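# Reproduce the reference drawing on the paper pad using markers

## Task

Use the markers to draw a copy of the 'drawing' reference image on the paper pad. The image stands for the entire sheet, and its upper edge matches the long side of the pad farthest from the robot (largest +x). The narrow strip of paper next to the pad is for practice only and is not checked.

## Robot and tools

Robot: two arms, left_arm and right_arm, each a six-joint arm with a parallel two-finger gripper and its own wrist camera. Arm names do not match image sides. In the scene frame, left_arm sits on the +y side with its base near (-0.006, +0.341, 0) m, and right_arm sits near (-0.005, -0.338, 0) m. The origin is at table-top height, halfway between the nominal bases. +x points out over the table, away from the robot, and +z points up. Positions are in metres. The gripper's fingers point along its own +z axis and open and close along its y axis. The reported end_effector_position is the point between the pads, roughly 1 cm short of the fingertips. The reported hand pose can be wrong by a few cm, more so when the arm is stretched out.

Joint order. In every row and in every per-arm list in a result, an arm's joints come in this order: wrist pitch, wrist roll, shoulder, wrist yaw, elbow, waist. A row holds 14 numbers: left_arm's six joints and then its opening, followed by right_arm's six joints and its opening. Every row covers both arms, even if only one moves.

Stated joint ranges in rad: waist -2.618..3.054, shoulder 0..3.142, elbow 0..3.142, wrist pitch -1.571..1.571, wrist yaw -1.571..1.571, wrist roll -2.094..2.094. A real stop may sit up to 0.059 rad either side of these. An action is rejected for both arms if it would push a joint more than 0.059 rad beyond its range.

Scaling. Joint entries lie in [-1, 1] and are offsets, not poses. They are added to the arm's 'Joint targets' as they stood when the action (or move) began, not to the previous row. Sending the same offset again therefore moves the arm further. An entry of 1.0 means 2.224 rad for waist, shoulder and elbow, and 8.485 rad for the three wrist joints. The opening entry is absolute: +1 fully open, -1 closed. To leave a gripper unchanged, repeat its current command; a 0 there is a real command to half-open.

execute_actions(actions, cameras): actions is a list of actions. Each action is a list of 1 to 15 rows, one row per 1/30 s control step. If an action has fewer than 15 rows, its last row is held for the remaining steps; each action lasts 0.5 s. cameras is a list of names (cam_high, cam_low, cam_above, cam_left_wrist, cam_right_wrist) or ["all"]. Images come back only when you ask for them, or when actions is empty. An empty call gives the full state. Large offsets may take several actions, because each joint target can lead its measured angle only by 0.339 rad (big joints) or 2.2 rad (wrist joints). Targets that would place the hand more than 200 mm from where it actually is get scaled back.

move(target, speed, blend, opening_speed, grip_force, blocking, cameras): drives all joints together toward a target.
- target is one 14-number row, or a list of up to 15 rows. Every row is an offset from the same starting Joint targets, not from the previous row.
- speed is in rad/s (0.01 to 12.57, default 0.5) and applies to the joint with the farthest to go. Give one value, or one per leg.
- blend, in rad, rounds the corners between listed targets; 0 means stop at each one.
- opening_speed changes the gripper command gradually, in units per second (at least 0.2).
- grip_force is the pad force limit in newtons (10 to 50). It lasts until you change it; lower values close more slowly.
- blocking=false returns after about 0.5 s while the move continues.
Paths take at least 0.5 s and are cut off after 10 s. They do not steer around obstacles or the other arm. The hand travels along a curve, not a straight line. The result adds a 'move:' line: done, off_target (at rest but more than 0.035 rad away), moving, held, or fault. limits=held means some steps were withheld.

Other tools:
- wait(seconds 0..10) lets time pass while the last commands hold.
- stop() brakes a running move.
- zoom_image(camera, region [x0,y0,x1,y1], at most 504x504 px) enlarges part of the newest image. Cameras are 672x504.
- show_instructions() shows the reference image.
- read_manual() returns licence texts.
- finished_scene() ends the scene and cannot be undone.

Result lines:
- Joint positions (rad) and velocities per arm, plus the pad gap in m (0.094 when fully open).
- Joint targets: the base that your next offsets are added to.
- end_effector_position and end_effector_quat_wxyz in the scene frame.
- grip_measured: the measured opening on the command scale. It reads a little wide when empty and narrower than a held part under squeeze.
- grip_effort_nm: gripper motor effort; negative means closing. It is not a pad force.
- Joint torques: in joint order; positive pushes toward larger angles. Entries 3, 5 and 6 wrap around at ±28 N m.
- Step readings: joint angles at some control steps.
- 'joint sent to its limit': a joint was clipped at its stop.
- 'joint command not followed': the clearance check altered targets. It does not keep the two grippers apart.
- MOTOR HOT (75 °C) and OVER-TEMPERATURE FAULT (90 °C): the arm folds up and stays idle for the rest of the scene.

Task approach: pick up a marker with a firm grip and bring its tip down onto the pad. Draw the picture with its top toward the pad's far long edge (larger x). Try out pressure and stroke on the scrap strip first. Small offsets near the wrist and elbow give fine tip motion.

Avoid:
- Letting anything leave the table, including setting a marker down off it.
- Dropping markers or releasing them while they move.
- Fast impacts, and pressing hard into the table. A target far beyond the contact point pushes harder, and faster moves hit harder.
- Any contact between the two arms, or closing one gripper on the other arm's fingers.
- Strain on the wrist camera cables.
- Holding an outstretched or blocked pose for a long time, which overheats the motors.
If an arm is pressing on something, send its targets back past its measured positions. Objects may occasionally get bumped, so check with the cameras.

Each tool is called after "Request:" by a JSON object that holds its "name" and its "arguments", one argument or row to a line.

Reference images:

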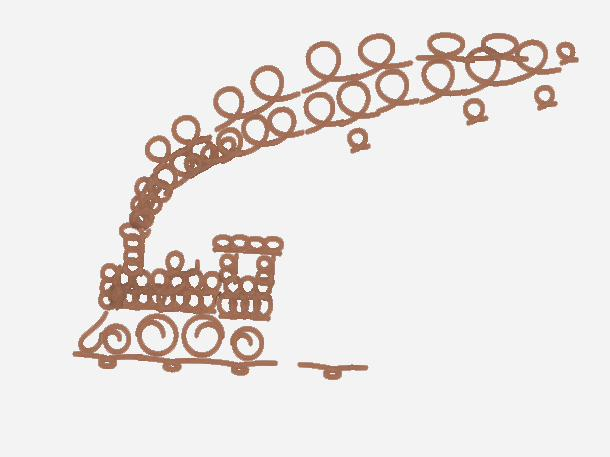

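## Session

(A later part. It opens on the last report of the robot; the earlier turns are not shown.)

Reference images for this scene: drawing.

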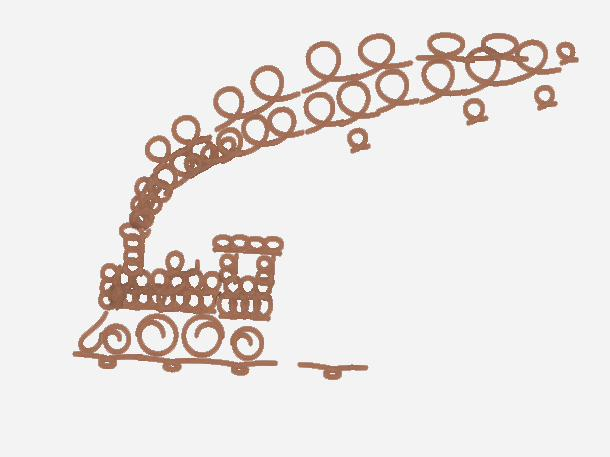

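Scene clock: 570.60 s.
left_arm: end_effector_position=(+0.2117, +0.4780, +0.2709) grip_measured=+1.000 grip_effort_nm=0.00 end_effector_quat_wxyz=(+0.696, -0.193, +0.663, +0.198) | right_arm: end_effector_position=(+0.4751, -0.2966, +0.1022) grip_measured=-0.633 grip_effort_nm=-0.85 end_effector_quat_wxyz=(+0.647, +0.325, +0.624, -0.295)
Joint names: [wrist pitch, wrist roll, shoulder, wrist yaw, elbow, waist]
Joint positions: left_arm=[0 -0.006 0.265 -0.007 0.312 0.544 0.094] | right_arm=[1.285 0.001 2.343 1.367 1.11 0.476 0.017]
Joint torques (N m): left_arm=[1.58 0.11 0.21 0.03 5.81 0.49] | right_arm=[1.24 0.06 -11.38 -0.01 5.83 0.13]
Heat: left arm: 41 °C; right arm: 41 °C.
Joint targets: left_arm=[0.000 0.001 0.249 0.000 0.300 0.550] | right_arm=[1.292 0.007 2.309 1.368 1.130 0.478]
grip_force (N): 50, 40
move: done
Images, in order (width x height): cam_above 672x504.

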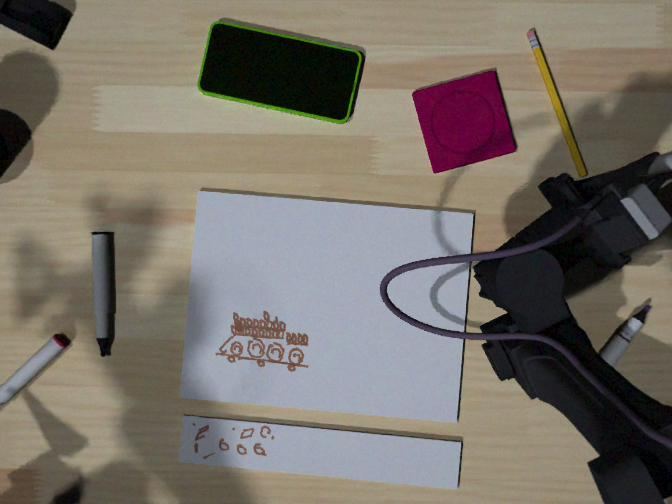

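Request:
{"name": "move", "arguments": {
  "target": [
    [0,0,0,0,0,0,1, 0,0,0,-0.02391,0,0.3403,-1],
    [0,0,0,0,0,0,1, 0,0,0,-0.01834,0,0.36205,-1],
    [0,0,0,0,0,0,1, 0,0,0.02069,-0.01834,0,0.36205,-1],
    [0,0,0,0,0,0,1, 0,0,0.0371,-0.01834,0,0.36205,-1]
  ],
  "speed": [0.8,0.07,0.3,0.06],
  "blend": [0.003,0.002,0.01,0],
  "cameras": []
}}

Request:
{"name": "move", "arguments": {
  "target": [
    [0,0,0,0,0,0,1, 0,0,0,0.00035,0,-0.00585,-1],
    [0,0,0,0,0,0,1, 0,0,0,0.00172,0,-0.00746,-1],
    [0,0,0,0,0,0,1, 0,0,0,-0.00146,0,-0.00746,-1],
    [0,0,0,0,0,0,1, 0,0,0,-0.00236,0,-0.0107,-1],
    [0,0,0,0,0,0,1, 0,0,0,-0.00455,0,-0.01385,-1],
    [0,0,0,0,0,0,1, 0,0,0,-0.00684,0,-0.01511,-1],
    [0,0,0,0,0,0,1, 0,0,0,-0.00684,0,-0.00549,-1],
    [0,0,0,0,0,0,1, 0,0,0,-0.00797,0,-0.00387,-1],
    [0,0,0,0,0,0,1, 0,0,0,-0.00478,0,-0.00387,-1],
    [0,0,0,0,0,0,1, 0,0,0,-0.00389,0,-0.00063,-1],
    [0,0,0,0,0,0,1, 0,0,0,-0.0017,0,0.00252,-1],
    [0,0,0,0,0,0,1, 0,0,0,0.00059,0,0.00378,-1],
    [0,0,0,0,0,0,1, 0,0,0.0003,0.00721,0,0.00504,-1]
  ],
  "speed": [0.08,0.05,0.15,0.06,0.06,0.06,0.1,0.05,0.15,0.06,0.06,0.06,0.08],
  "blend": [0.001,0,0.001,0.002,0.002,0.001,0.001,0,0.001,0.002,0.002,0.002,0],
  "cameras": []
}}

Request:
{"name": "move", "arguments": {
  "target": [
    [0,0,0,0,0,0,1, 0,0,0,0,0,-0.00962,-1],
    [0,0,0,0,0,0,1, 0,0,0,0.00113,0,-0.01124,-1],
    [0,0,0,0,0,0,1, 0,0,0,-0.00205,0,-0.01124,-1],
    [0,0,0,0,0,0,1, 0,0,0,-0.00295,0,-0.01448,-1],
    [0,0,0,0,0,0,1, 0,0,0,-0.00514,0,-0.01763,-1],
    [0,0,0,0,0,0,1, 0,0,0,-0.00742,0,-0.01888,-1],
    [0,0,0,0,0,0,1, 0,0,0,-0.00742,0,-0.00926,-1],
    [0,0,0,0,0,0,1, 0,0,0,-0.00856,0,-0.00764,-1],
    [0,0,0,0,0,0,1, 0,0,0,-0.00537,0,-0.00764,-1],
    [0,0,0,0,0,0,1, 0,0,0,-0.00448,0,-0.00441,-1],
    [0,0,0,0,0,0,1, 0,0,0,-0.00229,0,-0.00126,-1],
    [0,0,0,0,0,0,1, 0,0,0,0,0,0,-1],
    [0,0,0,0,0,0,1, 0,0,0.0003,0.00635,0,0.00067,-1]
  ],
  "speed": [0.08,0.05,0.15,0.06,0.06,0.06,0.1,0.05,0.15,0.06,0.06,0.06,0.08],
  "blend": [0.001,0,0.001,0.002,0.002,0.001,0.001,0,0.001,0.002,0.002,0.002,0],
  "cameras": []
}}

Request:
{"name": "move", "arguments": {
  "target": [
    [0,0,0,0,0,0,1, 0,0,0,0,0,-0.00962,-1],
    [0,0,0,0,0,0,1, 0,0,0,0.00113,0,-0.01124,-1],
    [0,0,0,0,0,0,1, 0,0,0,-0.00205,0,-0.01124,-1],
    [0,0,0,0,0,0,1, 0,0,0,-0.00295,0,-0.01448,-1],
    [0,0,0,0,0,0,1, 0,0,0,-0.00514,0,-0.01763,-1],
    [0,0,0,0,0,0,1, 0,0,0,-0.00742,0,-0.01888,-1],
    [0,0,0,0,0,0,1, 0,0,0,-0.00742,0,-0.00926,-1],
    [0,0,0,0,0,0,1, 0,0,0,-0.00856,0,-0.00764,-1],
    [0,0,0,0,0,0,1, 0,0,0,-0.00537,0,-0.00764,-1],
    [0,0,0,0,0,0,1, 0,0,0,-0.00448,0,-0.00441,-1],
    [0,0,0,0,0,0,1, 0,0,0,-0.00229,0,-0.00126,-1],
    [0,0,0,0,0,0,1, 0,0,0,0,0,0,-1]
  ],
  "speed": [0.08,0.05,0.15,0.06,0.06,0.06,0.1,0.05,0.15,0.06,0.06,0.06],
  "blend": [0.001,0,0.001,0.002,0.002,0.001,0.001,0,0.001,0.002,0.002,0],
  "cameras": []
}}

Request:
{"name": "move", "arguments": {
  "target": [
    [0,0,0,0,0,0,1, 0,0,-0.038,0,0,0,-1],
    [0,0,0,0,0,0,1, 0,0,-0.038,-0.02443,0,-0.04094,-1],
    [0,0,0,0,0,0,1, 0,0,-0.038,-0.01931,0,-0.02024,-1],
    [0,0,0,0,0,0,1, 0,0,-0.01745,-0.01931,0,-0.02024,-1],
    [0,0,0,0,0,0,1, 0,0,-0.00103,-0.01931,0,-0.02024,-1]
  ],
  "speed": [0.3,0.5,0.07,0.3,0.06],
  "blend": [0.01,0.003,0.002,0.01,0],
  "cameras": []
}}

Request:
{"name": "move", "arguments": {
  "target": [
    [0,0,0,0,0,0,1, 0,0,0,0.00035,0,-0.00585,-1],
    [0,0,0,0,0,0,1, 0,0,0,0.0015,0,-0.0071,-1],
    [0,0,0,0,0,0,1, 0,0,0,-0.00169,0,-0.0071,-1],
    [0,0,0,0,0,0,1, 0,0,0,-0.00257,0,-0.01003,-1],
    [0,0,0,0,0,0,1, 0,0,0,-0.00473,0,-0.01299,-1],
    [0,0,0,0,0,0,1, 0,0,0,-0.00686,0,-0.01421,-1],
    [0,0,0,0,0,0,1, 0,0,0,-0.00686,0,-0.00459,-1],
    [0,0,0,0,0,0,1, 0,0,0,-0.00777,0,-0.00333,-1],
    [0,0,0,0,0,0,1, 0,0,0,-0.00458,0,-0.00333,-1],
    [0,0,0,0,0,0,1, 0,0,0,-0.0037,0,-0.0004,-1],
    [0,0,0,0,0,0,1, 0,0,0,-0.00154,0,0.00256,-1],
    [0,0,0,0,0,0,1, 0,0,0,0.00059,0,0.00378,-1]
  ],
  "speed": [0.08,0.05,0.15,0.06,0.06,0.06,0.1,0.05,0.15,0.06,0.06,0.06],
  "blend": [0.001,0,0.001,0.002,0.002,0.001,0.001,0,0.001,0.002,0.002,0],
  "cameras": []
}}

Request:
{"name": "move", "arguments": {
  "target": [
    [0,0,0,0,0,0,1, 0,0,0,-0.00404,0,-0.00015,-1],
    [0,0,0,0,0,0,1, 0,0,0,-0.00495,0,0.00111,-1],
    [0,0,0,0,0,0,1, 0,0,0,-0.00176,0,0.00111,-1],
    [0,0,0,0,0,0,1, 0,0,0,-0.00088,0,0.00403,-1],
    [0,0,0,0,0,0,1, 0,0,0,0.00128,0,0.007,-1],
    [0,0,0,0,0,0,1, 0,0,0,0.00341,0,0.00821,-1],
    [0,0,0,0,0,0,1, 0,0,0,0.00341,0,-0.00141,-1],
    [0,0,0,0,0,0,1, 0,0,0,0.00432,0,-0.00267,-1],
    [0,0,0,0,0,0,1, 0,0,0,0.00114,0,-0.00267,-1],
    [0,0,0,0,0,0,1, 0,0,0,0.00025,0,-0.00559,-1],
    [0,0,0,0,0,0,1, 0,0,0,-0.0019,0,-0.00856,-1],
    [0,0,0,0,0,0,1, 0,0,0,-0.00404,0,-0.00977,-1]
  ],
  "speed": [0.12,0.05,0.15,0.06,0.06,0.06,0.1,0.05,0.15,0.06,0.06,0.06],
  "blend": [0.001,0,0.001,0.002,0.002,0.001,0.001,0,0.001,0.002,0.002,0],
  "cameras": []
}}

Request:
{"name": "move", "arguments": {
  "target": [
    [0,0,0,0,0,0,1, 0,0,-0.038,0,0,0,-1],
    [0,0,0,0,0,0,1, 0,0,-0.038,0.01129,0,-0.01021,-1],
    [0,0,0,0,0,0,1, 0,0,-0.038,0.0168,0,0.00946,-1],
    [0,0,0,0,0,0,1, 0,0,-0.01596,0.0168,0,0.00946,-1],
    [0,0,0,0,0,0,1, 0,0,0.00045,0.0168,0,0.00946,-1]
  ],
  "speed": [0.3,0.5,0.07,0.3,0.06],
  "blend": [0.01,0.003,0.002,0.01,0],
  "cameras": []
}}

Request:
{"name": "move", "arguments": {
  "target": [
    [0,0,0,0,0,0,1, 0,0,0,0.00035,0,-0.00585,-1],
    [0,0,0,0,0,0,1, 0,0,0,0.0015,0,-0.0071,-1],
    [0,0,0,0,0,0,1, 0,0,0,-0.00169,0,-0.0071,-1],
    [0,0,0,0,0,0,1, 0,0,0,-0.00257,0,-0.01003,-1],
    [0,0,0,0,0,0,1, 0,0,0,-0.00473,0,-0.01299,-1],
    [0,0,0,0,0,0,1, 0,0,0,-0.00686,0,-0.01421,-1],
    [0,0,0,0,0,0,1, 0,0,0,-0.00686,0,-0.00459,-1],
    [0,0,0,0,0,0,1, 0,0,0,-0.00777,0,-0.00333,-1],
    [0,0,0,0,0,0,1, 0,0,0,-0.00458,0,-0.00333,-1],
    [0,0,0,0,0,0,1, 0,0,0,-0.0037,0,-0.0004,-1],
    [0,0,0,0,0,0,1, 0,0,0,-0.00154,0,0.00256,-1],
    [0,0,0,0,0,0,1, 0,0,0,0.00059,0,0.00378,-1]
  ],
  "speed": [0.08,0.05,0.15,0.06,0.06,0.06,0.1,0.05,0.15,0.06,0.06,0.06],
  "blend": [0.001,0,0.001,0.002,0.002,0.001,0.001,0,0.001,0.002,0.002,0],
  "cameras": []
}}

Request:
{"name": "move", "arguments": {
  "target": [
    [0,0,0,0,0,0,1, 0,0,0,-0.00466,0,-0.00153,-1],
    [0,0,0,0,0,0,1, 0,0,0,-0.00556,0,-0.00027,-1],
    [0,0,0,0,0,0,1, 0,0,0,-0.00238,0,-0.00027,-1],
    [0,0,0,0,0,0,1, 0,0,0,-0.0015,0,0.00265,-1],
    [0,0,0,0,0,0,1, 0,0,0,0.00066,0,0.00562,-1],
    [0,0,0,0,0,0,1, 0,0,0,0.00279,0,0.00683,-1],
    [0,0,0,0,0,0,1, 0,0,0,0.00279,0,-0.00279,-1],
    [0,0,0,0,0,0,1, 0,0,0,0.0037,0,-0.00405,-1],
    [0,0,0,0,0,0,1, 0,0,0,0.00052,0,-0.00405,-1],
    [0,0,0,0,0,0,1, 0,0,0,-0.00037,0,-0.00697,-1],
    [0,0,0,0,0,0,1, 0,0,0,-0.00252,0,-0.00994,-1],
    [0,0,0,0,0,0,1, 0,0,0,-0.00466,0,-0.01115,-1]
  ],
  "speed": [0.12,0.05,0.15,0.06,0.06,0.06,0.1,0.05,0.15,0.06,0.06,0.06],
  "blend": [0.001,0,0.001,0.002,0.002,0.001,0.001,0,0.001,0.002,0.002,0],
  "cameras": []
}}

Request:
{"name": "move", "arguments": {
  "target": [
    [0,0,0,0,0,0,1, 0,0,-0.038,0,0,0,-1],
    [0,0,0,0,0,0,1, 0,0,-0.038,0,0,-0.34,-1]
  ],
  "speed": [0.3,0.8],
  "blend": [0.01,0],
  "cameras": ["cam_above"]
}}

Request:
{"name": "zoom_image", "arguments": {
  "camera": "cam_above",
  "region": [216, 295, 326, 375]
}}

Scene clock: 580.90 s.
left_arm: end_effector_position=(+0.2117, +0.4780, +0.2709) grip_measured=+1.000 grip_effort_nm=0.00 end_effector_quat_wxyz=(+0.696, -0.193, +0.663, +0.198) | right_arm: end_effector_position=(+0.2987, +0.0640, +0.0856) grip_measured=-0.633 grip_effort_nm=-0.85 end_effector_quat_wxyz=(+0.708, -0.015, +0.705, +0.025)
Joint names: [wrist pitch, wrist roll, shoulder, wrist yaw, elbow, waist]
Joint positions: left_arm=[0 -0.006 0.265 -0.007 0.312 0.544 0.094] | right_arm=[1.285 0.001 2.382 1.206 1.11 1.279 0.017]
Joint torques (N m): left_arm=[1.58 0.13 0.06 0.04 5.74 0.54] | right_arm=[1.34 0.06 -8.38 0.07 5.67 0.35]
Heat: left arm: 41 °C; right arm: 42 °C.
Joint targets: left_arm=[0.000 0.001 0.249 0.000 0.300 0.550] | right_arm=[1.292 0.007 2.391 1.212 1.130 1.283]
grip_force (N): 50, 40
move: done
No camera images: "cameras" was empty.

Scene clock: 585.57 s.
left_arm: end_effector_position=(+0.2117, +0.4780, +0.2709) grip_measured=+1.000 grip_effort_nm=0.00 end_effector_quat_wxyz=(+0.696, -0.193, +0.663, +0.198) | right_arm: end_effector_position=(+0.2953, +0.0567, +0.0855) grip_measured=-0.633 grip_effort_nm=-0.85 end_effector_quat_wxyz=(+0.708, +0.001, +0.706, +0.008)
Joint names: [wrist pitch, wrist roll, shoulder, wrist yaw, elbow, waist]
Joint positions: left_arm=[0 -0.006 0.265 -0.007 0.312 0.544 0.094] | right_arm=[1.285 0.001 2.382 1.263 1.11 1.289 0.017]
Joint torques (N m): left_arm=[1.56 0.08 -0.09 0.05 5.82 0.38] | right_arm=[1.31 0.07 -8.23 0.12 5.72 0.5]
Heat: left arm: 41 °C; right arm: 41 °C.
Joint targets: left_arm=[0.000 0.001 0.249 0.000 0.300 0.550] | right_arm=[1.292 0.007 2.392 1.273 1.130 1.295]
grip_force (N): 50, 40
move: done
No camera images: "cameras" was empty.

Scene clock: 590.23 s.
left_arm: end_effector_position=(+0.2117, +0.4780, +0.2709) grip_measured=+1.000 grip_effort_nm=0.00 end_effector_quat_wxyz=(+0.696, -0.193, +0.663, +0.198) | right_arm: end_effector_position=(+0.2946, +0.0473, +0.0854) grip_measured=-0.633 grip_effort_nm=-0.85 end_effector_quat_wxyz=(+0.708, +0.020, +0.706, -0.010)
Joint names: [wrist pitch, wrist roll, shoulder, wrist yaw, elbow, waist]
Joint positions: left_arm=[0 -0.006 0.265 -0.007 0.312 0.544 0.094] | right_arm=[1.285 0.001 2.382 1.317 1.11 1.29 0.017]
Joint torques (N m): left_arm=[1.62 0.1 0.17 0.02 5.79 0.42] | right_arm=[1.28 0.06 -8.14 0.13 5.7 0.53]
Heat: left arm: 41 °C; right arm: 41 °C.
Joint targets: left_arm=[0.000 0.001 0.249 0.000 0.300 0.550] | right_arm=[1.292 0.007 2.393 1.327 1.130 1.296]
grip_force (N): 50, 40
move: done
No camera images: "cameras" was empty.

Scene clock: 594.13 s.
left_arm: end_effector_position=(+0.2117, +0.4780, +0.2709) grip_measured=+1.000 grip_effort_nm=0.00 end_effector_quat_wxyz=(+0.696, -0.193, +0.663, +0.198) | right_arm: end_effector_position=(+0.2946, +0.0473, +0.0854) grip_measured=-0.633 grip_effort_nm=-0.85 end_effector_quat_wxyz=(+0.708, +0.020, +0.706, -0.010)
Joint names: [wrist pitch, wrist roll, shoulder, wrist yaw, elbow, waist]
Joint positions: left_arm=[0 -0.006 0.265 -0.007 0.312 0.544 0.094] | right_arm=[1.285 0.001 2.382 1.317 1.11 1.29 0.017]
Joint torques (N m): left_arm=[1.59 0.12 0.06 0.05 5.74 0.51] | right_arm=[1.27 0.06 -8.16 0.1 5.71 0.54]
Heat: left arm: 41 °C; right arm: 41 °C.
Joint targets: left_arm=[0.000 0.001 0.249 0.000 0.300 0.550] | right_arm=[1.292 0.007 2.393 1.327 1.130 1.296]
grip_force (N): 50, 40
move: done
No camera images: "cameras" was empty.

Scene clock: 596.63 s.
left_arm: end_effector_position=(+0.2117, +0.4780, +0.2709) grip_measured=+1.000 grip_effort_nm=0.00 end_effector_quat_wxyz=(+0.696, -0.193, +0.663, +0.198) | right_arm: end_effector_position=(+0.3115, +0.0625, +0.0860) grip_measured=-0.633 grip_effort_nm=-0.85 end_effector_quat_wxyz=(+0.708, -0.021, +0.705, +0.031)
Joint names: [wrist pitch, wrist roll, shoulder, wrist yaw, elbow, waist]
Joint positions: left_arm=[0 -0.006 0.265 -0.007 0.312 0.544 0.094] | right_arm=[1.286 0.001 2.382 1.158 1.11 1.246 0.017]
Joint torques (N m): left_arm=[1.58 0.12 0.06 0.05 5.96 0.57] | right_arm=[1.36 0.06 -8.36 0.08 5.81 0.42]
Heat: left arm: 41 °C; right arm: 41 °C.
Joint targets: left_arm=[0.000 0.001 0.249 0.000 0.300 0.550] | right_arm=[1.292 0.007 2.390 1.163 1.130 1.251]
grip_force (N): 50, 40
move: done
No camera images: "cameras" was empty.

Scene clock: 600.33 s.
left_arm: end_effector_position=(+0.2117, +0.4780, +0.2709) grip_measured=+1.000 grip_effort_nm=0.00 end_effector_quat_wxyz=(+0.696, -0.193, +0.663, +0.198) | right_arm: end_effector_position=(+0.3086, +0.0648, +0.0860) grip_measured=-0.633 grip_effort_nm=-0.85 end_effector_quat_wxyz=(+0.708, -0.023, +0.705, +0.033)
Joint names: [wrist pitch, wrist roll, shoulder, wrist yaw, elbow, waist]
Joint positions: left_arm=[0 -0.006 0.265 -0.007 0.312 0.544 0.094] | right_arm=[1.286 0.001 2.382 1.158 1.11 1.253 0.017]
Joint torques (N m): left_arm=[1.61 0.11 0.02 0.02 5.89 0.51] | right_arm=[1.36 0.06 -8.36 0.09 5.81 0.51]
Heat: left arm: 41 °C; right arm: 41 °C.
Joint targets: left_arm=[0.000 0.001 0.249 0.000 0.300 0.550] | right_arm=[1.292 0.007 2.390 1.168 1.130 1.259]
grip_force (N): 50, 40
move: done
No camera images: "cameras" was empty.

Scene clock: 604.17 s.
left_arm: end_effector_position=(+0.2117, +0.4780, +0.2709) grip_measured=+1.000 grip_effort_nm=0.00 end_effector_quat_wxyz=(+0.696, -0.193, +0.663, +0.198) | right_arm: end_effector_position=(+0.3121, +0.0637, +0.0860) grip_measured=-0.633 grip_effort_nm=-0.85 end_effector_quat_wxyz=(+0.708, -0.023, +0.705, +0.033)
Joint names: [wrist pitch, wrist roll, shoulder, wrist yaw, elbow, waist]
Joint positions: left_arm=[0 -0.006 0.265 -0.007 0.312 0.544 0.094] | right_arm=[1.286 0.001 2.382 1.148 1.11 1.244 0.017]
Joint torques (N m): left_arm=[1.56 0.12 -0.02 0.03 5.7 0.4] | right_arm=[1.36 0.07 -8.39 -0.13 5.79 -0.57]
Heat: left arm: 41 °C; right arm: 41 °C.
Joint targets: left_arm=[0.000 0.001 0.249 0.000 0.300 0.550] | right_arm=[1.292 0.007 2.390 1.134 1.130 1.238]
grip_force (N): 50, 40
move: done
No camera images: "cameras" was empty.

Scene clock: 606.43 s.
left_arm: end_effector_position=(+0.2117, +0.4780, +0.2709) grip_measured=+1.000 grip_effort_nm=0.00 end_effector_quat_wxyz=(+0.696, -0.193, +0.663, +0.198) | right_arm: end_effector_position=(+0.3087, +0.0446, +0.0853) grip_measured=-0.633 grip_effort_nm=-0.85 end_effector_quat_wxyz=(+0.708, +0.016, +0.706, -0.007)
Joint names: [wrist pitch, wrist roll, shoulder, wrist yaw, elbow, waist]
Joint positions: left_arm=[0 -0.006 0.265 -0.007 0.312 0.544 0.094] | right_arm=[1.286 0.001 2.383 1.271 1.11 1.254 0.017]
Joint torques (N m): left_arm=[1.57 0.11 0.08 0.05 5.68 0.46] | right_arm=[1.3 0.06 -8.28 0.07 5.79 0.39]
Heat: left arm: 41 °C; right arm: 41 °C.
Joint targets: left_arm=[0.000 0.001 0.249 0.000 0.300 0.550] | right_arm=[1.292 0.007 2.392 1.277 1.130 1.259]
grip_force (N): 50, 40
move: done
No camera images: "cameras" was empty.

Scene clock: 610.13 s.
left_arm: end_effector_position=(+0.2117, +0.4780, +0.2709) grip_measured=+1.000 grip_effort_nm=0.00 end_effector_quat_wxyz=(+0.696, -0.193, +0.663, +0.198) | right_arm: end_effector_position=(+0.3061, +0.0468, +0.0853) grip_measured=-0.633 grip_effort_nm=-0.85 end_effector_quat_wxyz=(+0.708, +0.014, +0.706, -0.004)
Joint names: [wrist pitch, wrist roll, shoulder, wrist yaw, elbow, waist]
Joint positions: left_arm=[0 -0.006 0.265 -0.007 0.312 0.544 0.094] | right_arm=[1.286 0.001 2.383 1.27 1.11 1.261 0.017]
Joint torques (N m): left_arm=[1.59 0.13 0.09 0.09 5.79 0.66] | right_arm=[1.3 0.07 -8.29 0.11 5.72 0.54]
Heat: left arm: 41 °C; right arm: 41 °C.
Joint targets: left_arm=[0.000 0.001 0.249 0.000 0.300 0.550] | right_arm=[1.292 0.007 2.392 1.282 1.130 1.267]
grip_force (N): 50, 40
move: done
No camera images: "cameras" was empty.

Scene clock: 613.97 s.
left_arm: end_effector_position=(+0.2117, +0.4780, +0.2709) grip_measured=+1.000 grip_effort_nm=0.00 end_effector_quat_wxyz=(+0.696, -0.193, +0.663, +0.198) | right_arm: end_effector_position=(+0.3109, +0.0455, +0.0854) grip_measured=-0.633 grip_effort_nm=-0.85 end_effector_quat_wxyz=(+0.709, +0.013, +0.706, -0.004)
Joint names: [wrist pitch, wrist roll, shoulder, wrist yaw, elbow, waist]
Joint positions: left_arm=[0 -0.006 0.265 -0.007 0.312 0.544 0.094] | right_arm=[1.286 0.001 2.383 1.256 1.11 1.249 0.017]
Joint torques (N m): left_arm=[1.58 0.11 0.08 0.06 5.6 0.51] | right_arm=[1.3 0.06 -8.28 -0.15 5.74 -0.5]
Heat: left arm: 41 °C; right arm: 40 °C.
Joint targets: left_arm=[0.000 0.001 0.249 0.000 0.300 0.550] | right_arm=[1.292 0.007 2.392 1.242 1.130 1.242]
grip_force (N): 50, 40
move: done
No camera images: "cameras" was empty.

Scene clock: 616.00 s.
left_arm: end_effector_position=(+0.2117, +0.4780, +0.2709) grip_measured=+1.000 grip_effort_nm=0.00 end_effector_quat_wxyz=(+0.696, -0.193, +0.663, +0.198) | right_arm: end_effector_position=(+0.4910, -0.2780, +0.1042) grip_measured=-0.633 grip_effort_nm=-0.85 end_effector_quat_wxyz=(+0.667, +0.283, +0.641, -0.253)
Joint names: [wrist pitch, wrist roll, shoulder, wrist yaw, elbow, waist]
Joint positions: left_arm=[0 -0.006 0.265 -0.007 0.312 0.544 0.094] | right_arm=[1.285 0.001 2.341 1.246 1.11 0.485 0.017]
Joint torques (N m): left_arm=[1.61 0.1 0.05 0.02 5.75 0.5] | right_arm=[1.3 0.06 -11.45 -0.06 5.93 0.08]
Heat: left arm: 41 °C; right arm: 41 °C.
Joint targets: left_arm=[0.000 0.001 0.249 0.000 0.300 0.550] | right_arm=[1.292 0.007 2.307 1.242 1.130 0.486]
grip_force (N): 50, 40
move: done
Images, in order (width x height): cam_above 672x504.

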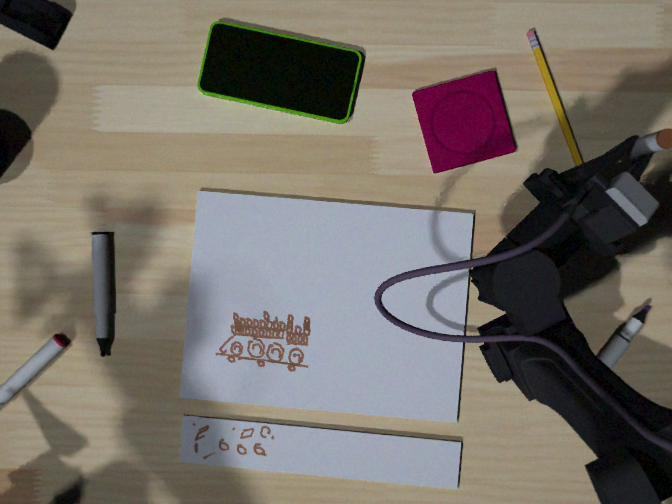

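Scaled by 4.582 from the camera's 672x504 image, which has a finer 960x720 frame.

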